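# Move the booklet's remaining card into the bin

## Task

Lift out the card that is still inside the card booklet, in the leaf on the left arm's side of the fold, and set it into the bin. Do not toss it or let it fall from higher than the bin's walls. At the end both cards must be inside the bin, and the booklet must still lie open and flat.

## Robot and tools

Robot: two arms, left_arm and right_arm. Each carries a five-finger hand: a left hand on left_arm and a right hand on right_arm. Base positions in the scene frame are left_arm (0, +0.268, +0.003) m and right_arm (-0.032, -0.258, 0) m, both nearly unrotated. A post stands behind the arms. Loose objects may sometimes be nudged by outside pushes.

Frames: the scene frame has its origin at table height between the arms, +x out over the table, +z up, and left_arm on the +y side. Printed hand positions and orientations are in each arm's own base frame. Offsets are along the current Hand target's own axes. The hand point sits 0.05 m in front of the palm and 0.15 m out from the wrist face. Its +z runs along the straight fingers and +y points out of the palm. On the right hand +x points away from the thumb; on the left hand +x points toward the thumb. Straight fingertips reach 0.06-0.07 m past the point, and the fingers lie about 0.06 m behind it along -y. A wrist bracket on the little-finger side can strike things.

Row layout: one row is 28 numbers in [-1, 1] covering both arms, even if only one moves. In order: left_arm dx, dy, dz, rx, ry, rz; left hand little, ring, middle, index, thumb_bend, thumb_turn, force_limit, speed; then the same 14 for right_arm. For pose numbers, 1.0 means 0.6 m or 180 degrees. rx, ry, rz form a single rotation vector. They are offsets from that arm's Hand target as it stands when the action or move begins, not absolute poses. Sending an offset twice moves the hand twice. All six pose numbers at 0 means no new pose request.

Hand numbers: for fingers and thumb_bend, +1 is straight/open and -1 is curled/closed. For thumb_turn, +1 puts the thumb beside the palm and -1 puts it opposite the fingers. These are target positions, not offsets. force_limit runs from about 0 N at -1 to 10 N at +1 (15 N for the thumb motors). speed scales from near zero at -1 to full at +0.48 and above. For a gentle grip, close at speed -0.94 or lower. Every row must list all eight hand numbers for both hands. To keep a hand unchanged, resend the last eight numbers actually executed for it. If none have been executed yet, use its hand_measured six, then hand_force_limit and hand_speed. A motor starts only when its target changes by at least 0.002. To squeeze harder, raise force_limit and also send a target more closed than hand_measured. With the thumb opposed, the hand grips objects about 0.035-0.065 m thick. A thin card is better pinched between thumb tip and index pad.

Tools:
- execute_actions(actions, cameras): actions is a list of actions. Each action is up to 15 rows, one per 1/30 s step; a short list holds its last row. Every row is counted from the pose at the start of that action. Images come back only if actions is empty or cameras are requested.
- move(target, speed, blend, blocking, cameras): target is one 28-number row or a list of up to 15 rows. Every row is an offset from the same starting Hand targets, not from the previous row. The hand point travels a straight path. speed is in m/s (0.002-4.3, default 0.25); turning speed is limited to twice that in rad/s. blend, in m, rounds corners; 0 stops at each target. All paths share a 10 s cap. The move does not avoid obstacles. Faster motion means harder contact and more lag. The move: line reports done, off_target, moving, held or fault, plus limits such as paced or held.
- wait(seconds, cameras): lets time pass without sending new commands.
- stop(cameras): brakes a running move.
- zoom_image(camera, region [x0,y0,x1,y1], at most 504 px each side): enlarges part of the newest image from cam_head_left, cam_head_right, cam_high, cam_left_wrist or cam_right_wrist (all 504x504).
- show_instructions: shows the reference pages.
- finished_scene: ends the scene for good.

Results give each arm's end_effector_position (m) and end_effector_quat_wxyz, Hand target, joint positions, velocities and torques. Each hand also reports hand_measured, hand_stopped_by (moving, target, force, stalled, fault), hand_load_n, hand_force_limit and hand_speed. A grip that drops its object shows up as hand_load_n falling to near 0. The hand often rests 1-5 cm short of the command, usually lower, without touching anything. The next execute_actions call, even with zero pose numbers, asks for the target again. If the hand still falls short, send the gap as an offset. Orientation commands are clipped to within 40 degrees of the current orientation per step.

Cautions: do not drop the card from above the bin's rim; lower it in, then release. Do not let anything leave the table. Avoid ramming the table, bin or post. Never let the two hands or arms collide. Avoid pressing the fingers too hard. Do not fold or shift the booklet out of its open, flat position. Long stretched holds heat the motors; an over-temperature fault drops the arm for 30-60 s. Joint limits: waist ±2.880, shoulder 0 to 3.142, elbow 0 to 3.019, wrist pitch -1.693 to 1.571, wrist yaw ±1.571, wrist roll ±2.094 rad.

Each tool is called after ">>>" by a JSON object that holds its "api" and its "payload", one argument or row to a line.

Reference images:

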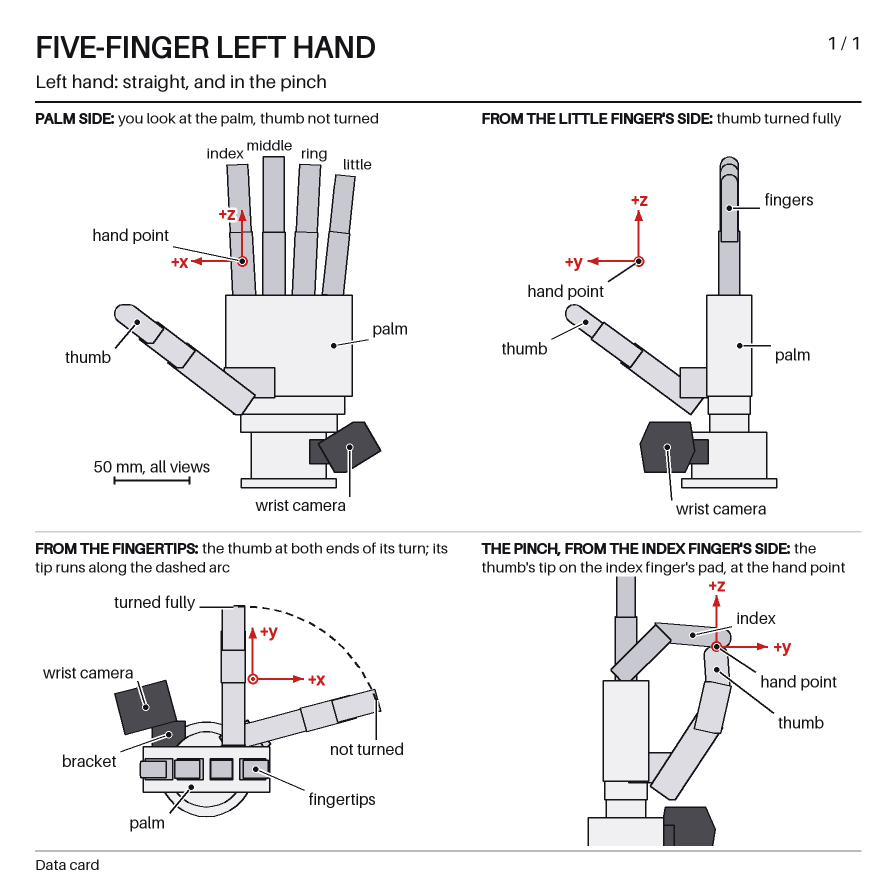

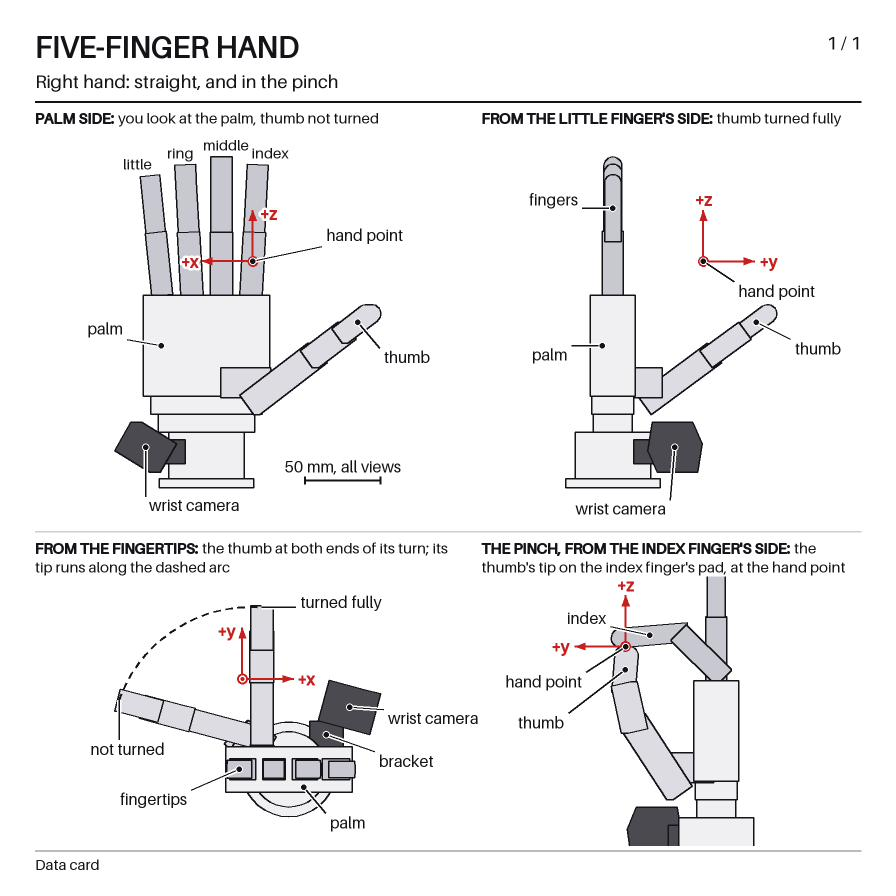

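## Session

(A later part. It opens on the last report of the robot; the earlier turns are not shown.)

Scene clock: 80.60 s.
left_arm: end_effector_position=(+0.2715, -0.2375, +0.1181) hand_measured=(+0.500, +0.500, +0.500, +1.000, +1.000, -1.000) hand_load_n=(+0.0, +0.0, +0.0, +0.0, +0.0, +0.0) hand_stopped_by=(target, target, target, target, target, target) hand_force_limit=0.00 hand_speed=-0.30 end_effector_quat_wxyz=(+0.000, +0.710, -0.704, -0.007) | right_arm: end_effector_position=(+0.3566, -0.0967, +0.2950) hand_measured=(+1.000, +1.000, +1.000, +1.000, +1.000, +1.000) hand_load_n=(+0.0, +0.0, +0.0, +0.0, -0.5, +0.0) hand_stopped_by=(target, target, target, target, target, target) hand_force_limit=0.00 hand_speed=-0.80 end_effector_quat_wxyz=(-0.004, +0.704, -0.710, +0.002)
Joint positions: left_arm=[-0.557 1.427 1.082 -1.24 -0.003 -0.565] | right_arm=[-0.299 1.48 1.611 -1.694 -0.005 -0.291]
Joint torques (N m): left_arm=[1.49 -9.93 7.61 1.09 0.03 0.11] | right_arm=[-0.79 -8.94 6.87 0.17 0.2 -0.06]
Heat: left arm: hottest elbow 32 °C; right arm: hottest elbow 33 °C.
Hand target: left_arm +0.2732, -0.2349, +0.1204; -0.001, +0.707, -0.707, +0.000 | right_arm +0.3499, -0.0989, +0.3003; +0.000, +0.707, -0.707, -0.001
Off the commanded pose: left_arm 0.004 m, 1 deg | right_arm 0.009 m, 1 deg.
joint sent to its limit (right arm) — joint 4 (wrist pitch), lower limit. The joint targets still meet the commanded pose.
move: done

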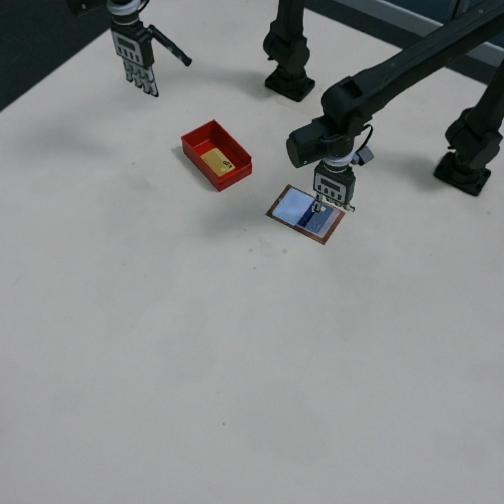

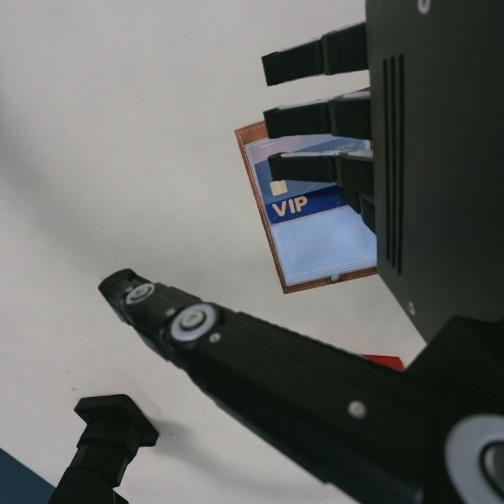

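>>> {"api": "move", "payload": {
  "target": [
    [0,0,0,0,0,0,0.5,0.5,0.5,1,1,-1,0,-0.3,-0.2,0.047,0.233,0.160,-0.160,-0.481,1,1,1,1,1,1,0,-0.8]
  ],
  "speed": 0.25,
  "cameras": ["all"]
}}

Scene clock: 85.07 s.
left_arm: end_effector_position=(+0.2715, -0.2375, +0.1181) hand_measured=(+0.500, +0.500, +0.500, +1.000, +1.000, -1.000) hand_load_n=(+0.0, +0.0, +0.0, +0.0, +0.0, +0.0) hand_stopped_by=(target, target, target, target, target, target) hand_force_limit=0.00 hand_speed=-0.30 end_effector_quat_wxyz=(+0.000, +0.710, -0.704, -0.007) | right_arm: end_effector_position=(+0.3241, +0.0170, +0.1617) hand_measured=(+1.000, +1.000, +1.000, +1.000, +1.000, +1.000) hand_load_n=(+0.0, +0.0, +0.0, +0.0, +0.0, +0.0) hand_stopped_by=(target, target, target, target, target, target) hand_force_limit=0.00 hand_speed=-0.80 end_effector_quat_wxyz=(-0.314, +0.949, -0.011, +0.005)
Joint positions: left_arm=[-0.557 1.427 1.082 -1.24 -0.003 -0.565] | right_arm=[-0.143 1.313 1.083 -1.427 -0.634 -1.719]
Joint torques (N m): left_arm=[1.49 -9.88 7.62 1.09 0.02 0.11] | right_arm=[0.44 -5.19 6.65 -0.02 -0.47 -0.07]
Heat: left arm: hottest elbow 32 °C; right arm: hottest elbow 33 °C.
Hand target: left_arm +0.2732, -0.2349, +0.1204; -0.001, +0.707, -0.707, +0.000 | right_arm +0.3218, +0.0212, +0.1607; -0.316, +0.949, -0.001, +0.000
Off the commanded pose: left_arm 0.004 m, 1 deg | right_arm 0.005 m, 1 deg.
move: done

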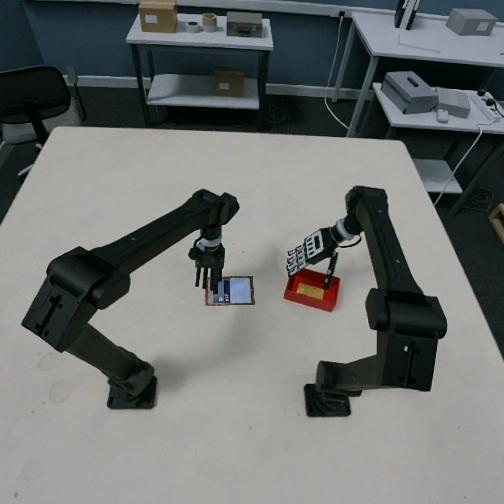

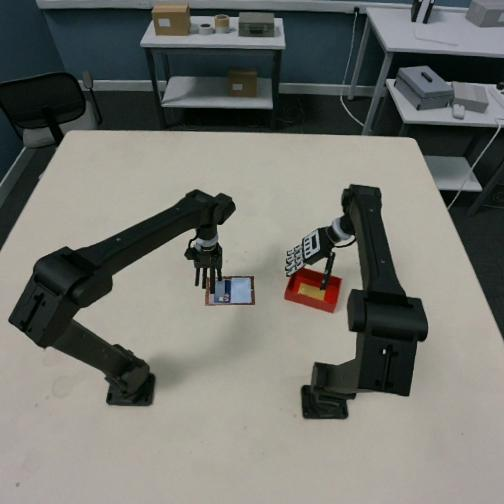

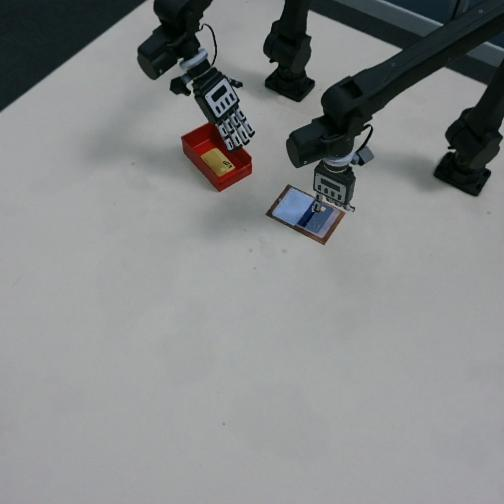

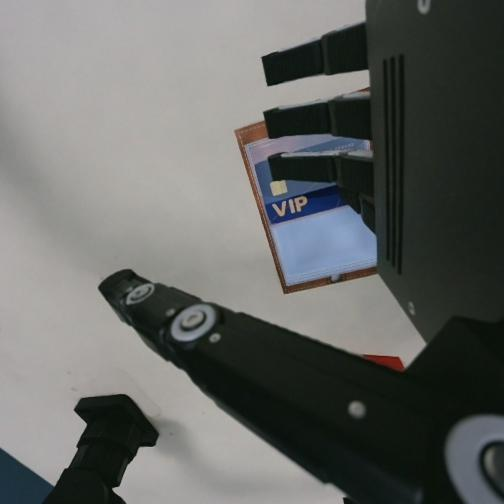

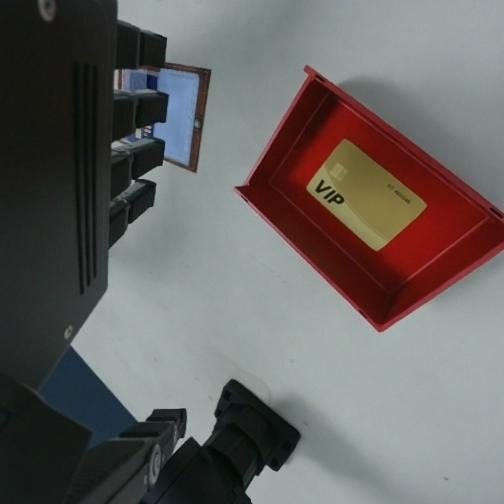

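>>> {"api": "move", "payload": {
  "target": [
    [0,0,0,0,0,0,0.5,0.5,0.5,1,1,-1,0,-0.3,0,-0.008,0.2143,0,0,0,1,1,1,1,1,1,0,-0.8]
  ],
  "speed": 0.15,
  "cameras": ["all"]
}}

>>> {"api": "zoom_image", "payload": {
  "camera": "cam_high",
  "region": [230, 130, 360, 260]
}}

>>> {"api": "zoom_image", "payload": {
  "camera": "cam_head_left",
  "region": [180, 230, 360, 330]
}}

Scene clock: 87.30 s.
left_arm: end_effector_position=(+0.2715, -0.2375, +0.1181) hand_measured=(+0.500, +0.500, +0.500, +1.000, +1.000, -1.000) hand_load_n=(+0.0, +0.0, +0.5, +0.0, -0.5, +0.0) hand_stopped_by=(target, target, target, target, target, target) hand_force_limit=0.00 hand_speed=-0.30 end_effector_quat_wxyz=(+0.000, +0.710, -0.704, -0.007) | right_arm: end_effector_position=(+0.3232, +0.0987, +0.0654) hand_measured=(+1.000, +1.000, +1.000, +1.000, +1.000, +1.000) hand_load_n=(+0.0, +0.0, +0.0, +0.0, -0.5, +0.0) hand_stopped_by=(target, target, target, target, target, target) hand_force_limit=0.00 hand_speed=-0.80 end_effector_quat_wxyz=(-0.318, +0.948, +0.002, +0.006)
Joint positions: left_arm=[-0.557 1.427 1.082 -1.24 -0.003 -0.565] | right_arm=[0.085 1.369 0.866 -0.99 -0.644 -1.464]
Joint torques (N m): left_arm=[1.55 -9.93 7.64 1.09 0.03 0.11] | right_arm=[0.5 -4.6 6.12 1.07 -0.21 0.25]
Heat: left arm: hottest elbow 32 °C; right arm: hottest elbow 33 °C.
Hand target: left_arm +0.2732, -0.2349, +0.1204; -0.001, +0.707, -0.707, +0.000 | right_arm +0.3218, +0.1023, +0.0607; -0.316, +0.949, +0.000, +0.000
Off the commanded pose: left_arm 0.004 m, 1 deg | right_arm 0.006 m, 1 deg.
move: done

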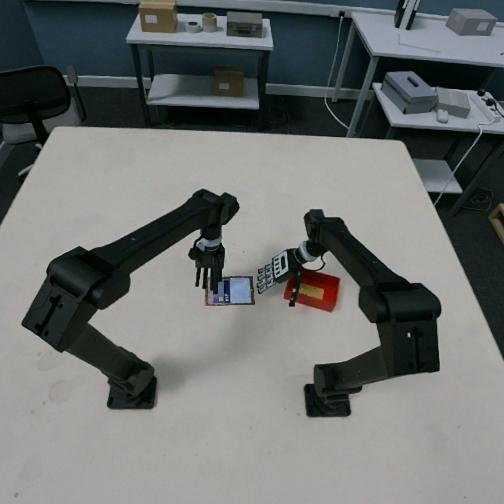

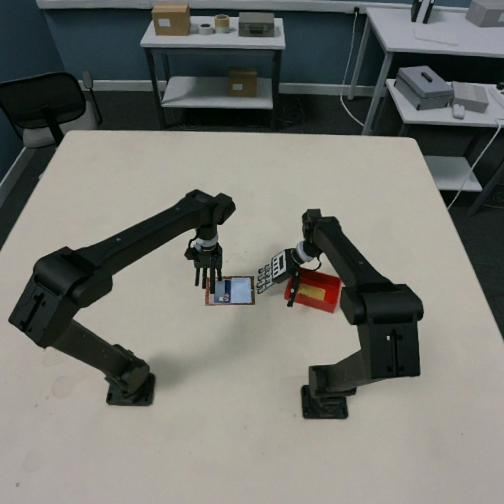

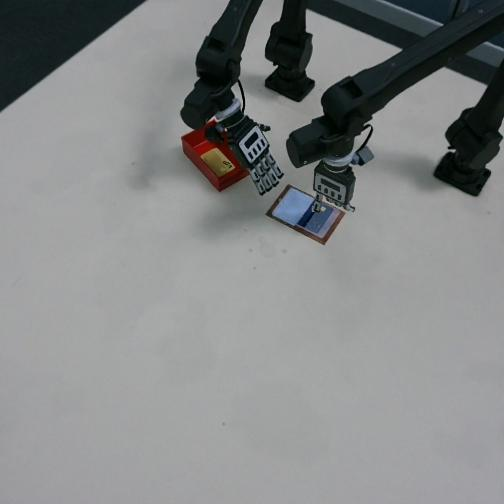

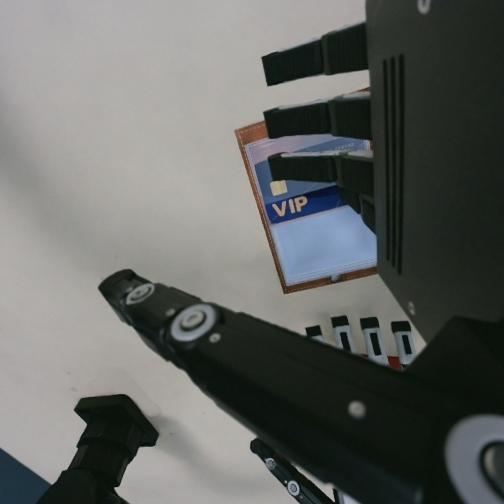

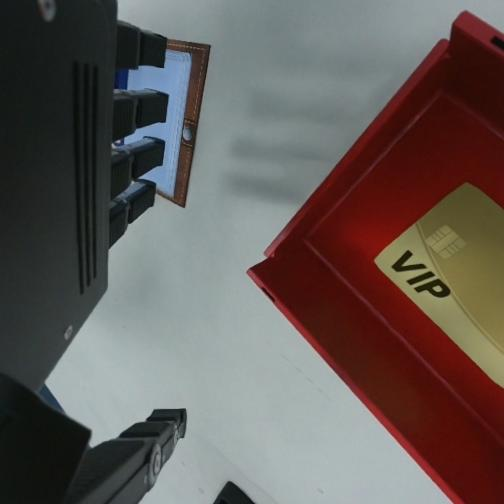

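Scaled by 3.877.

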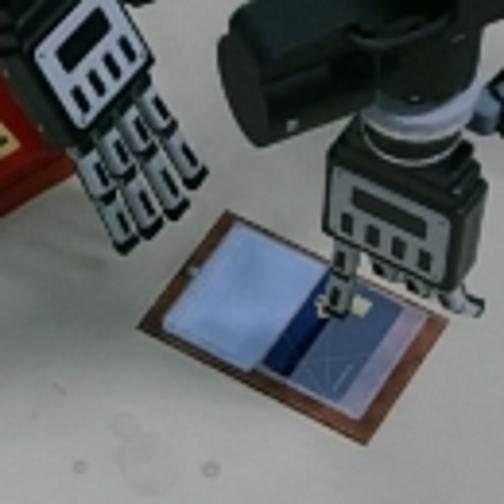

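Scaled by 2.800.

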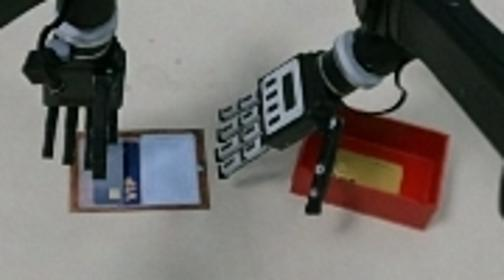

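>>> {"api": "move", "payload": {
  "target": [
    [0,0,0,0,0,0,0.5,0.5,0.5,1,1,-1,0,-0.3,0,-0.0317,0.055,0,0,0,1,1,1,1,1,1,0,-0.8]
  ],
  "speed": 0.1,
  "cameras": ["all"]
}}

>>> {"api": "zoom_image", "payload": {
  "camera": "cam_high",
  "region": [230, 130, 360, 260]
}}

>>> {"api": "zoom_image", "payload": {
  "camera": "cam_right_wrist",
  "region": [100, 0, 300, 250]
}}

Scene clock: 88.83 s.
left_arm: end_effector_position=(+0.2715, -0.2375, +0.1181) hand_measured=(+0.500, +0.500, +0.500, +1.000, +1.000, -1.000) hand_load_n=(+0.0, +0.0, +0.5, +0.0, +0.0, +0.0) hand_stopped_by=(target, target, target, target, target, target) hand_force_limit=0.00 hand_speed=-0.30 end_effector_quat_wxyz=(+0.000, +0.710, -0.704, -0.007) | right_arm: end_effector_position=(+0.3238, +0.1339, +0.0513) hand_measured=(+1.000, +1.000, +1.000, +1.000, +1.000, +1.000) hand_load_n=(+0.0, +0.0, +0.0, +0.0, +0.0, +0.0) hand_stopped_by=(target, target, target, target, target, target) hand_force_limit=0.00 hand_speed=-0.80 end_effector_quat_wxyz=(-0.318, +0.948, +0.003, +0.007)
Joint positions: left_arm=[-0.557 1.427 1.082 -1.24 -0.003 -0.565] | right_arm=[0.183 1.391 0.842 -0.872 -0.633 -1.345]
Joint torques (N m): left_arm=[1.49 -9.93 7.64 1.09 0.03 0.11] | right_arm=[0.44 -4.66 6.02 1.21 -0.21 0.28]
Heat: left arm: hottest elbow 32 °C; right arm: hottest elbow 33 °C.
Hand target: left_arm +0.2732, -0.2349, +0.1204; -0.001, +0.707, -0.707, +0.000 | right_arm +0.3217, +0.1373, +0.0456; -0.316, +0.949, +0.000, +0.000
Off the commanded pose: left_arm 0.004 m, 1 deg | right_arm 0.007 m, 1 deg.
move: done

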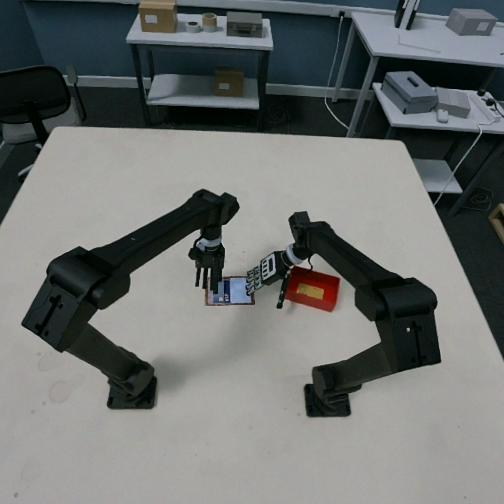

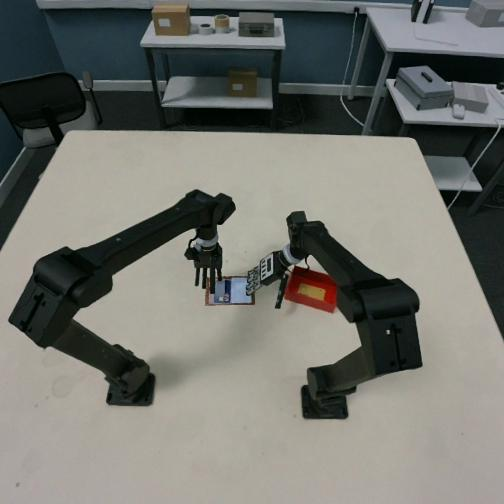

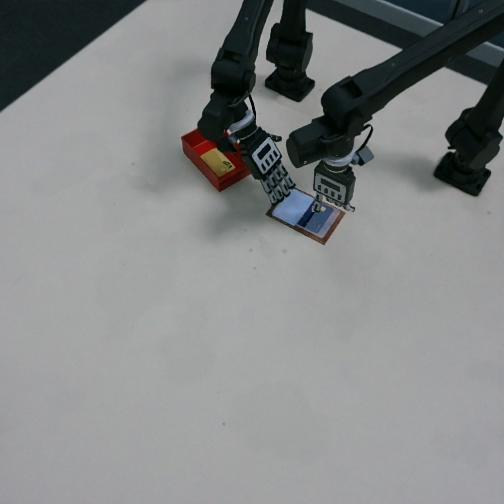

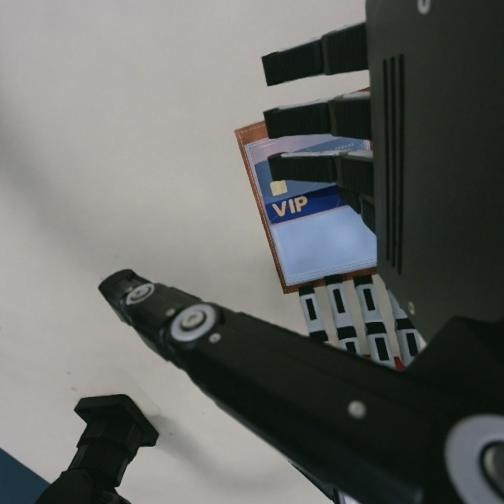

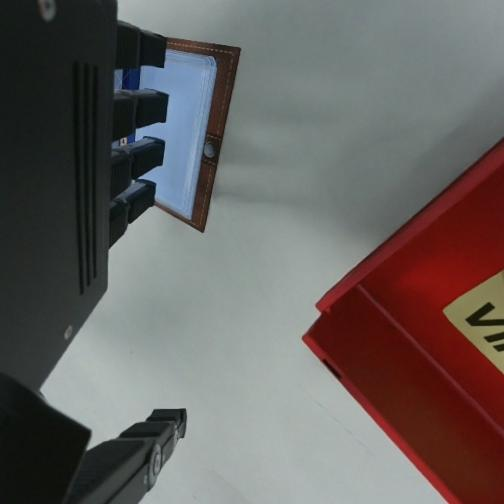

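Scaled by 3.877.

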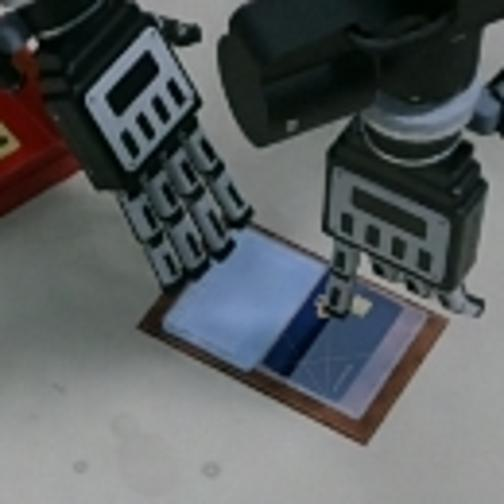

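Scaled by 2.016.

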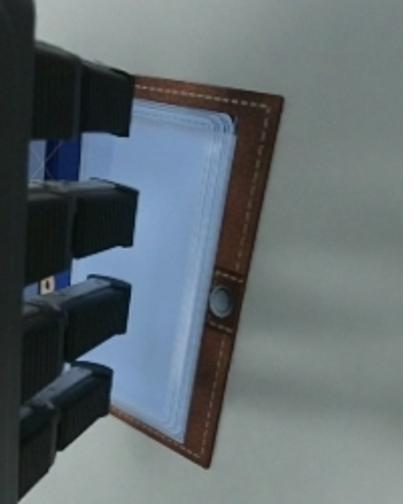

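>>> {"api": "move", "payload": {
  "target": [
    [0,0,0,0,0,0,0.5,0.5,0.5,1,1,-1,0,-0.3,0.0167,0.026,0.018,0,-0.05,-0.0667,0.5,0.5,1,1,1,1,0,-0.3]
  ],
  "speed": 0.1,
  "cameras": ["cam_high","cam_right_wrist"]
}}

>>> {"api": "zoom_image", "payload": {
  "camera": "cam_high",
  "region": [230, 130, 360, 260]
}}

Scene clock: 91.40 s.
left_arm: end_effector_position=(+0.2715, -0.2375, +0.1181) hand_measured=(+0.500, +0.500, +0.500, +1.000, +1.000, -1.000) hand_load_n=(+0.0, +0.0, +0.0, +0.0, +0.0, +0.0) hand_stopped_by=(target, target, target, target, target, target) hand_force_limit=0.00 hand_speed=-0.30 end_effector_quat_wxyz=(+0.000, +0.710, -0.704, -0.007) | right_arm: end_effector_position=(+0.3244, +0.1284, +0.0341) hand_measured=(+0.500, +0.500, +1.000, +1.000, +1.000, +1.000) hand_load_n=(+0.0, -2.0, +0.0, +0.0, +0.0, -0.5) hand_stopped_by=(target, target, target, target, target, target) hand_force_limit=0.00 hand_speed=-0.30 end_effector_quat_wxyz=(-0.317, +0.941, +0.113, -0.036)
Joint positions: left_arm=[-0.557 1.427 1.082 -1.24 -0.003 -0.565] | right_arm=[0.183 1.5 0.905 -1.015 -0.648 -1.639]
Joint torques (N m): left_arm=[1.49 -9.93 7.64 1.09 0.03 0.11] | right_arm=[0.32 -4.07 7.47 0.47 -0.12 -0.09]
Heat: left arm: hottest elbow 32 °C; right arm: hottest elbow 33 °C.
Hand target: left_arm +0.2732, -0.2349, +0.1204; -0.001, +0.707, -0.707, +0.000 | right_arm +0.3318, +0.1313, +0.0277; -0.314, +0.941, +0.123, -0.041
Off the commanded pose: left_arm 0.004 m, 1 deg | right_arm 0.010 m, 1 deg.
move: done

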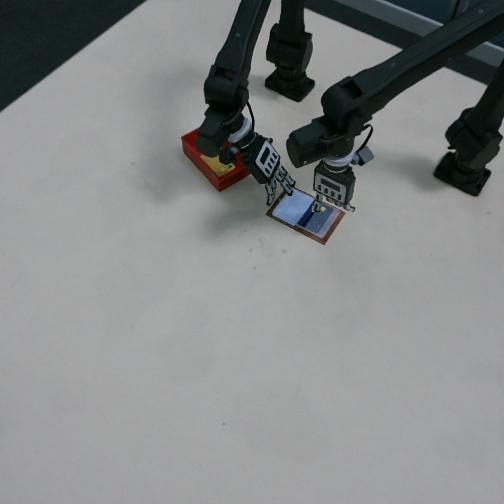

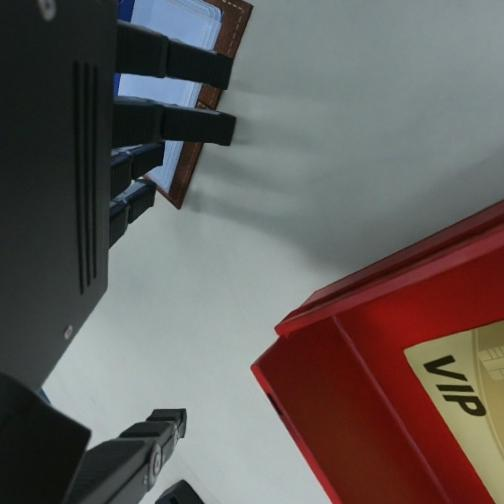

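Scaled by 3.877.

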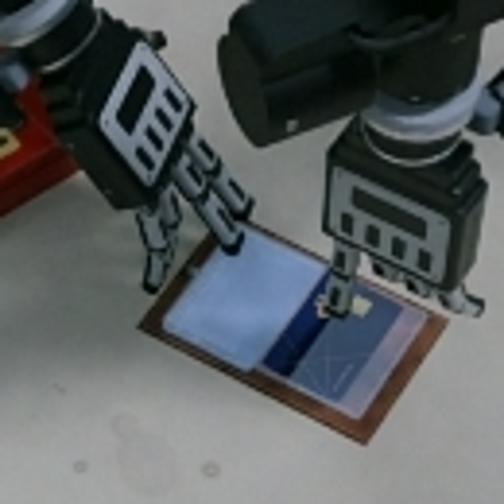

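>>> {"api": "move", "payload": {
  "target": [
    [0,0,0,0,0,0,0.5,0.5,0.5,1,1,-1,0,-0.3,0.0,-0.012,-0.016,0,0,0,1,1,0.85,1,1,1,0,-0.3]
  ],
  "speed": 0.1,
  "cameras": ["cam_high","cam_right_wrist"]
}}

>>> {"api": "zoom_image", "payload": {
  "camera": "cam_high",
  "region": [230, 130, 360, 260]
}}

Scene clock: 92.33 s.
left_arm: end_effector_position=(+0.2715, -0.2375, +0.1181) hand_measured=(+0.500, +0.500, +0.500, +1.000, +1.000, -1.000) hand_load_n=(+0.0, +0.0, +0.0, +0.0, +0.0, +0.0) hand_stopped_by=(target, target, target, target, target, target) hand_force_limit=0.00 hand_speed=-0.30 end_effector_quat_wxyz=(+0.000, +0.710, -0.704, -0.007) | right_arm: end_effector_position=(+0.3197, +0.1271, +0.0354) hand_measured=(+1.000, +1.000, +0.878, +1.000, +1.000, +1.000) hand_load_n=(+0.0, +0.0, +0.0, +0.0, +0.0, +0.0) hand_stopped_by=(target, target, force, target, target, target) hand_force_limit=0.00 hand_speed=-0.30 end_effector_quat_wxyz=(-0.315, +0.941, +0.111, -0.047)
Joint positions: left_arm=[-0.557 1.427 1.082 -1.24 -0.003 -0.565] | right_arm=[0.183 1.502 0.91 -1.041 -0.645 -1.642]
Joint torques (N m): left_arm=[1.55 -9.88 7.64 1.1 0.03 0.11] | right_arm=[0.26 -5.6 8.24 -0.01 -0.21 -0.06]
Heat: left arm: hottest elbow 32 °C; right arm: hottest elbow 33 °C.
Hand target: left_arm +0.2732, -0.2349, +0.1204; -0.001, +0.707, -0.707, +0.000 | right_arm +0.3318, +0.1312, +0.0397; -0.314, +0.941, +0.123, -0.041
Off the commanded pose: left_arm 0.004 m, 1 deg | right_arm 0.014 m, 2 deg.
move: off_target (right_arm)

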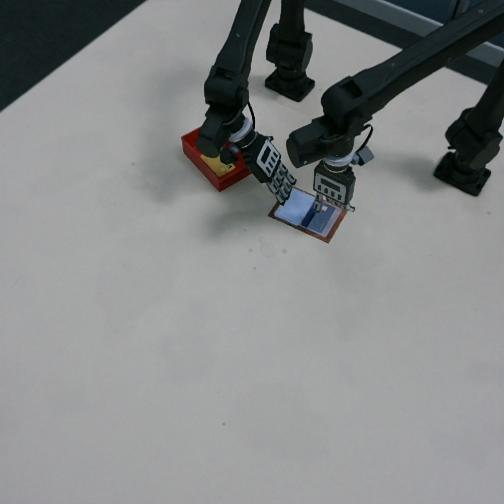

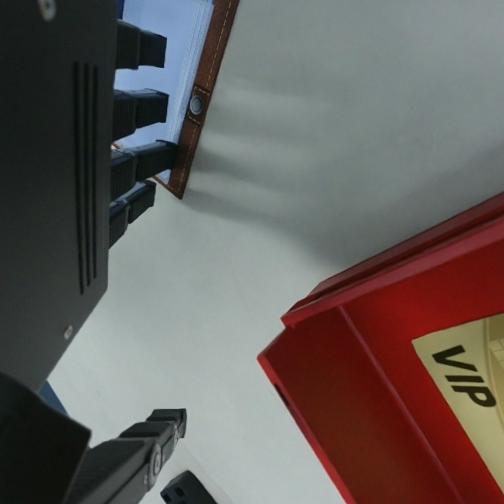

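Scaled by 3.877.

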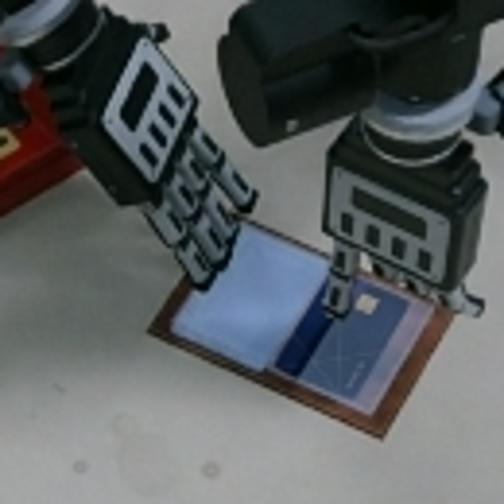

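>>> {"api": "move", "payload": {
  "target": [
    [0,0,0,0,0,0,0.5,0.5,0.5,1,1,-1,0,-0.3,0.0,-0.03,-0.04,0,0,0,1,1,0.85,1,1,1,0,-0.3]
  ],
  "speed": 0.1,
  "cameras": ["cam_high","cam_left_wrist"]
}}

>>> {"api": "zoom_image", "payload": {
  "camera": "cam_high",
  "region": [230, 130, 360, 260]
}}

Scene clock: 93.40 s.
left_arm: end_effector_position=(+0.2715, -0.2375, +0.1181) hand_measured=(+0.500, +0.500, +0.500, +1.000, +1.000, -1.000) hand_load_n=(+0.5, +0.0, +0.0, +0.0, -0.5, +0.0) hand_stopped_by=(target, target, target, target, target, target) hand_force_limit=0.00 hand_speed=-0.30 end_effector_quat_wxyz=(+0.000, +0.710, -0.704, -0.007) | right_arm: end_effector_position=(+0.3170, +0.1265, +0.0560) hand_measured=(+1.000, +1.000, +0.878, +1.000, +1.000, +1.000) hand_load_n=(+0.0, +0.0, +0.0, +0.0, +0.0, +0.0) hand_stopped_by=(target, target, force, target, target, target) hand_force_limit=0.00 hand_speed=-0.30 end_effector_quat_wxyz=(-0.314, +0.942, +0.106, -0.061)
Joint positions: left_arm=[-0.557 1.427 1.082 -1.24 -0.003 -0.565] | right_arm=[0.183 1.484 0.949 -1.127 -0.645 -1.642]
Joint torques (N m): left_arm=[1.55 -9.88 7.62 1.09 0.03 0.11] | right_arm=[0.26 -7.36 8.65 0.1 -0.23 -0.05]
Heat: left arm: hottest elbow 32 °C; right arm: hottest elbow 33 °C.
Hand target: left_arm +0.2732, -0.2349, +0.1204; -0.001, +0.707, -0.707, +0.000 | right_arm +0.3319, +0.1312, +0.0697; -0.314, +0.941, +0.123, -0.041
Off the commanded pose: left_arm 0.004 m, 1 deg | right_arm 0.021 m, 3 deg.
move: off_target (right_arm)

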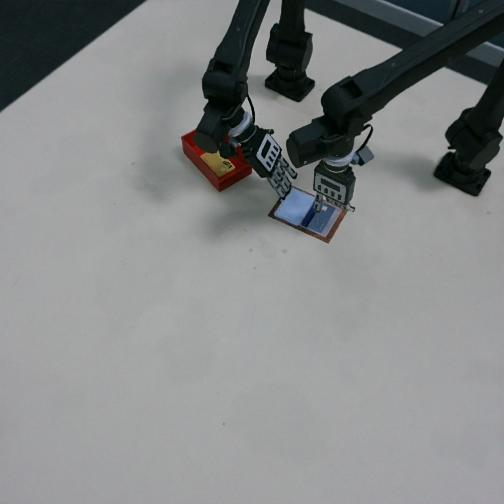

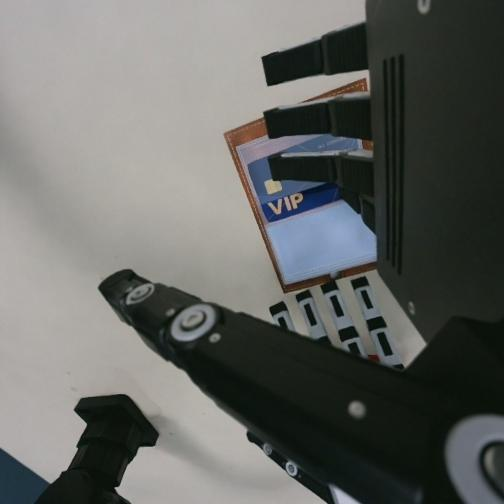

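Scaled by 3.877.

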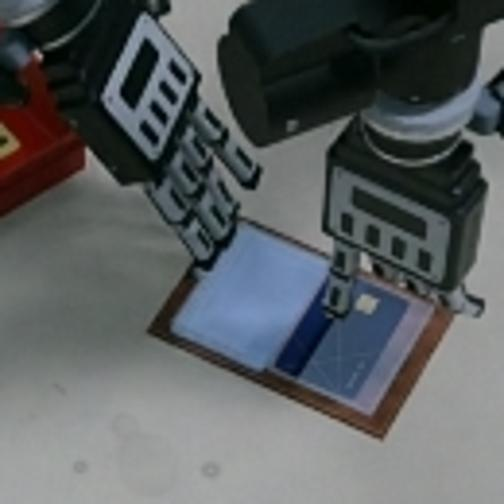

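>>> {"api": "move", "payload": {
  "target": [
    [0,0,0,0,0,0,0.5,0.5,0.5,1,1,-1,0,-0.3,-0.0105,0.0485,0.0635,0,0,0,1,1,0.85,1,1,1,0,-0.3]
  ],
  "speed": 0.06,
  "cameras": ["cam_high","cam_left_wrist","cam_right_wrist"]
}}

>>> {"api": "zoom_image", "payload": {
  "camera": "cam_high",
  "region": [230, 130, 360, 260]
}}

Scene clock: 94.87 s.
left_arm: end_effector_position=(+0.2715, -0.2375, +0.1181) hand_measured=(+0.500, +0.500, +0.500, +1.000, +1.000, -1.000) hand_load_n=(+0.0, +0.0, +0.0, +0.0, +0.0, +0.0) hand_stopped_by=(target, target, target, target, target, target) hand_force_limit=0.00 hand_speed=-0.30 end_effector_quat_wxyz=(+0.000, +0.710, -0.704, -0.007) | right_arm: end_effector_position=(+0.3271, +0.1279, +0.0334) hand_measured=(+1.000, +1.000, +0.878, +1.000, +1.000, +1.000) hand_load_n=(+0.0, +0.0, +1.0, +0.0, +0.0, +0.0) hand_stopped_by=(target, target, force, target, target, target) hand_force_limit=0.00 hand_speed=-0.30 end_effector_quat_wxyz=(-0.315, +0.941, +0.116, -0.037)
Joint positions: left_arm=[-0.557 1.427 1.082 -1.24 -0.003 -0.565] | right_arm=[0.183 1.508 0.913 -1.018 -0.644 -1.646]
Joint torques (N m): left_arm=[1.49 -9.88 7.62 1.1 0.03 0.11] | right_arm=[0.15 -5.01 5.09 1.26 -0.25 -0.06]
Heat: left arm: hottest elbow 32 °C; right arm: hottest elbow 33 °C.
Hand target: left_arm +0.2732, -0.2349, +0.1204; -0.001, +0.707, -0.707, +0.000 | right_arm +0.3258, +0.1292, +0.0217; -0.314, +0.941, +0.123, -0.041
Off the commanded pose: left_arm 0.004 m, 1 deg | right_arm 0.012 m, 1 deg.
move: off_target (right_arm)

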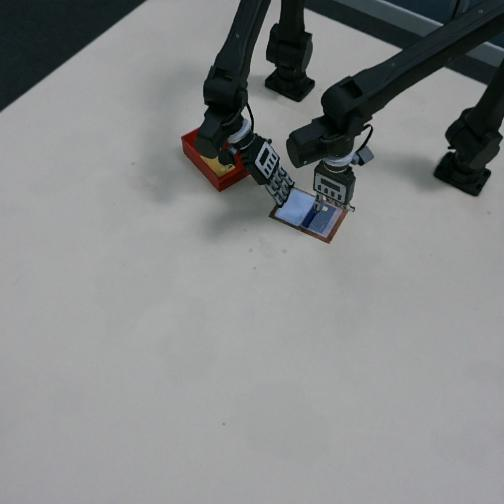

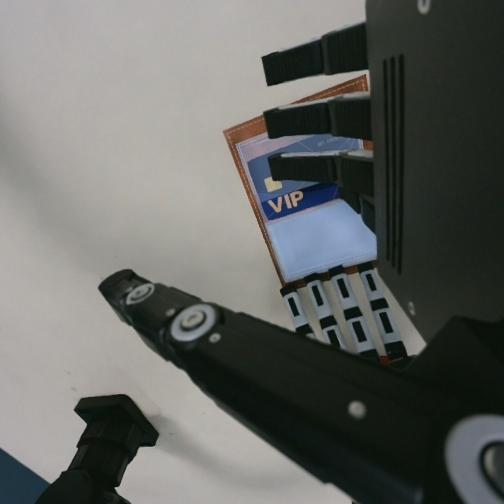

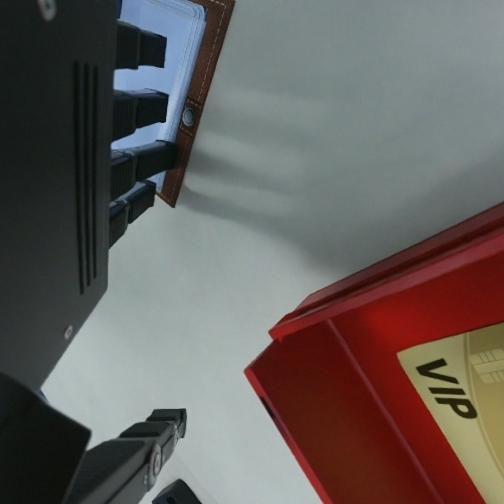

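Scaled by 3.877.

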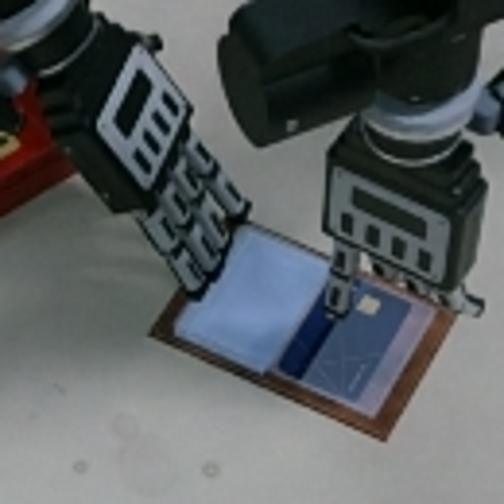

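>>> {"api": "move", "payload": {
  "target": [
    [0.0027,0,0.104,0,0,0,0.5,0.5,0.5,1,1,-1,0,-0.3,0,0,0,0,0,0,1,1,0.85,1,1,1,0,-0.3]
  ],
  "speed": 0.08,
  "cameras": ["cam_high","cam_left_wrist","cam_head_right"]
}}

>>> {"api": "zoom_image", "payload": {
  "camera": "cam_high",
  "region": [260, 160, 360, 260]
}}

Scene clock: 96.43 s.
left_arm: end_effector_position=(+0.2749, -0.2394, +0.0715) hand_measured=(+0.500, +0.500, +0.500, +1.000, +1.000, -1.000) hand_load_n=(+0.0, +0.0, +0.0, -1.0, +0.0, +0.0) hand_stopped_by=(target, target, target, target, target, target) hand_force_limit=0.00 hand_speed=-0.30 end_effector_quat_wxyz=(-0.005, +0.710, -0.704, +0.011) | right_arm: end_effector_position=(+0.3271, +0.1279, +0.0334) hand_measured=(+1.000, +1.000, +0.878, +1.000, +1.000, +1.000) hand_load_n=(+0.0, +0.0, +1.0, +0.0, +0.0, -0.5) hand_stopped_by=(target, target, force, target, target, target) hand_force_limit=0.00 hand_speed=-0.30 end_effector_quat_wxyz=(-0.315, +0.941, +0.116, -0.037)
Joint positions: left_arm=[-0.557 1.461 0.989 -1.076 -0.005 -0.565] | right_arm=[0.183 1.508 0.913 -1.018 -0.644 -1.646]
Joint torques (N m): left_arm=[1.2 -7 6.54 1.52 0.1 0.08] | right_arm=[0.15 -5.13 5.09 1.26 -0.25 -0.06]
Heat: left arm: hottest elbow 32 °C; right arm: hottest elbow 33 °C.
Hand target: left_arm +0.2733, -0.2366, +0.0581; -0.001, +0.707, -0.707, +0.000 | right_arm +0.3258, +0.1292, +0.0217; -0.314, +0.941, +0.123, -0.041
Off the commanded pose: left_arm 0.014 m, 1 deg | right_arm 0.012 m, 1 deg.
move: off_target (left_arm)
Images, in order (width x height): cam_head_right 504x504, cam_high 504x504, cam_left_wrist 504x504.

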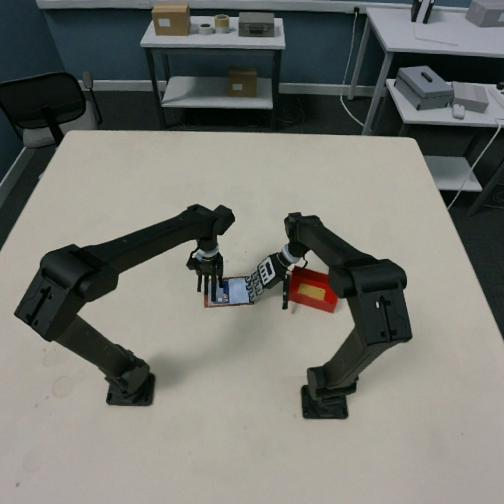

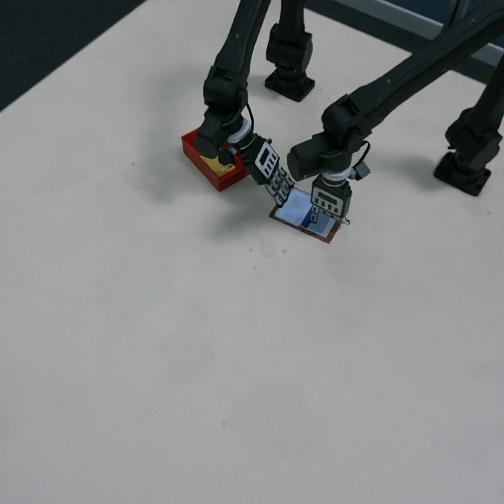

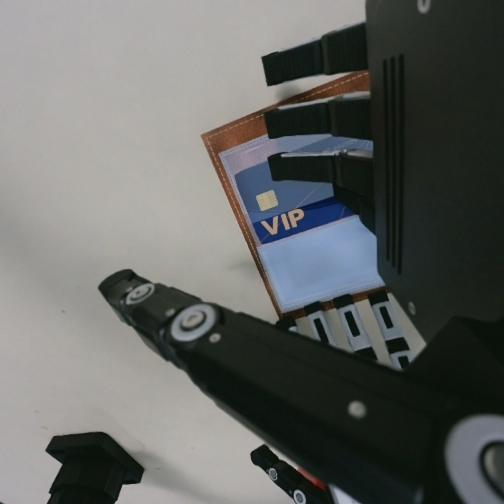

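Scaled by 5.040.

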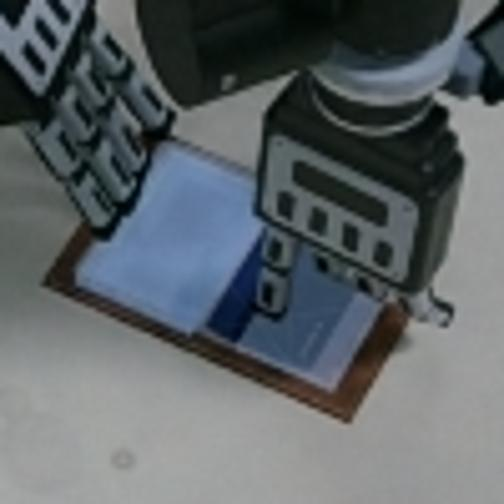

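>>> {"api": "move", "payload": {
  "target": [
    [0.0,0,-0.055,0,0,0,0.5,0.5,0.5,1,1,-1,0,-0.3,0,0,0,0,0,0,1,1,0.85,1,1,1,0,-0.3],
    [0.0155,0,-0.055,0,0,0,0.5,0.5,0.5,1,1,-1,0,-0.3,0,0,0,0,0,0,1,1,0.85,1,1,1,0,-0.3],
    [0.0155,0,0,0,0,0,0.5,0.5,0.5,1,1,-1,0,-0.3,0,0,0,0,0,0,1,1,0.85,1,1,1,0,-0.3]
  ],
  "speed": 0.08,
  "cameras": ["cam_high","cam_left_wrist"]
}}

>>> {"api": "zoom_image", "payload": {
  "camera": "cam_high",
  "region": [260, 160, 360, 260]
}}

Scene clock: 98.90 s.
left_arm: end_effector_position=(+0.2760, -0.2417, +0.0718) hand_measured=(+0.500, +0.500, +0.500, +1.000, +1.000, -1.000) hand_load_n=(+0.0, +0.0, +0.0, -2.0, +0.0, +0.0) hand_stopped_by=(target, target, target, target, target, target) hand_force_limit=0.00 hand_speed=-0.30 end_effector_quat_wxyz=(-0.003, +0.709, -0.705, +0.008) | right_arm: end_effector_position=(+0.3271, +0.1279, +0.0334) hand_measured=(+1.000, +1.000, +0.878, +1.000, +1.000, +1.000) hand_load_n=(+0.0, +0.0, +1.0, +0.0, +0.0, -0.5) hand_stopped_by=(target, target, force, target, target, target) hand_force_limit=0.00 hand_speed=-0.30 end_effector_quat_wxyz=(-0.315, +0.941, +0.116, -0.037)
Joint positions: left_arm=[-0.56 1.471 1 -1.083 -0.003 -0.565] | right_arm=[0.183 1.508 0.913 -1.018 -0.644 -1.646]
Joint torques (N m): left_arm=[-0.21 -7 6.76 1.72 0.02 -0.13] | right_arm=[0.15 -5.01 5.09 1.25 -0.25 -0.05]
Heat: left arm: hottest elbow 32 °C; right arm: hottest elbow 33 °C.
Hand target: left_arm +0.2732, -0.2459, +0.0579; -0.001, +0.707, -0.707, +0.000 | right_arm +0.3257, +0.1292, +0.0217; -0.314, +0.941, +0.123, -0.041
Off the commanded pose: left_arm 0.015 m, 1 deg | right_arm 0.012 m, 1 deg.
move: off_target (left_arm)

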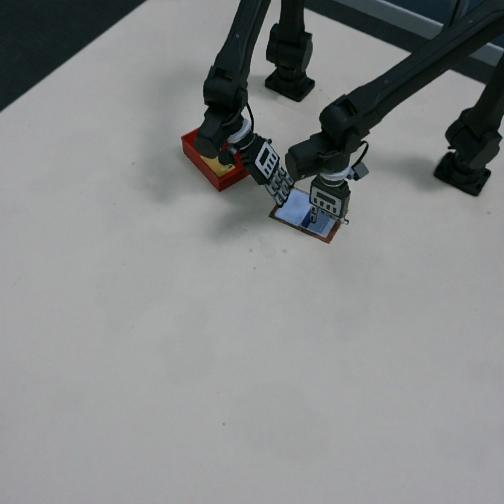

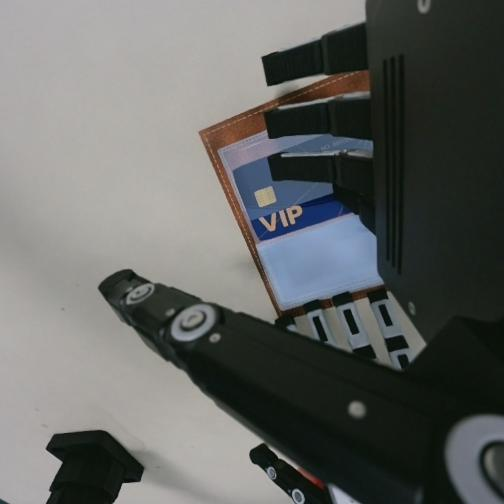

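Scaled by 5.040.

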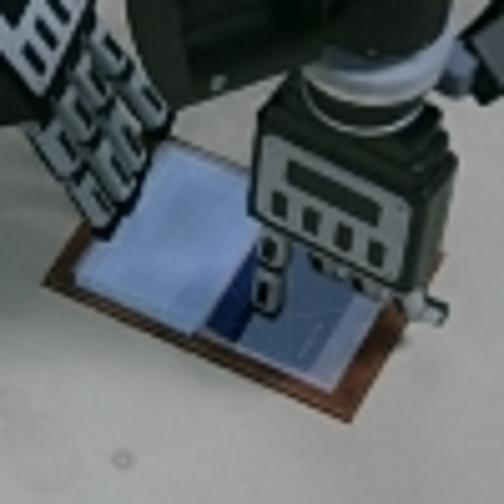

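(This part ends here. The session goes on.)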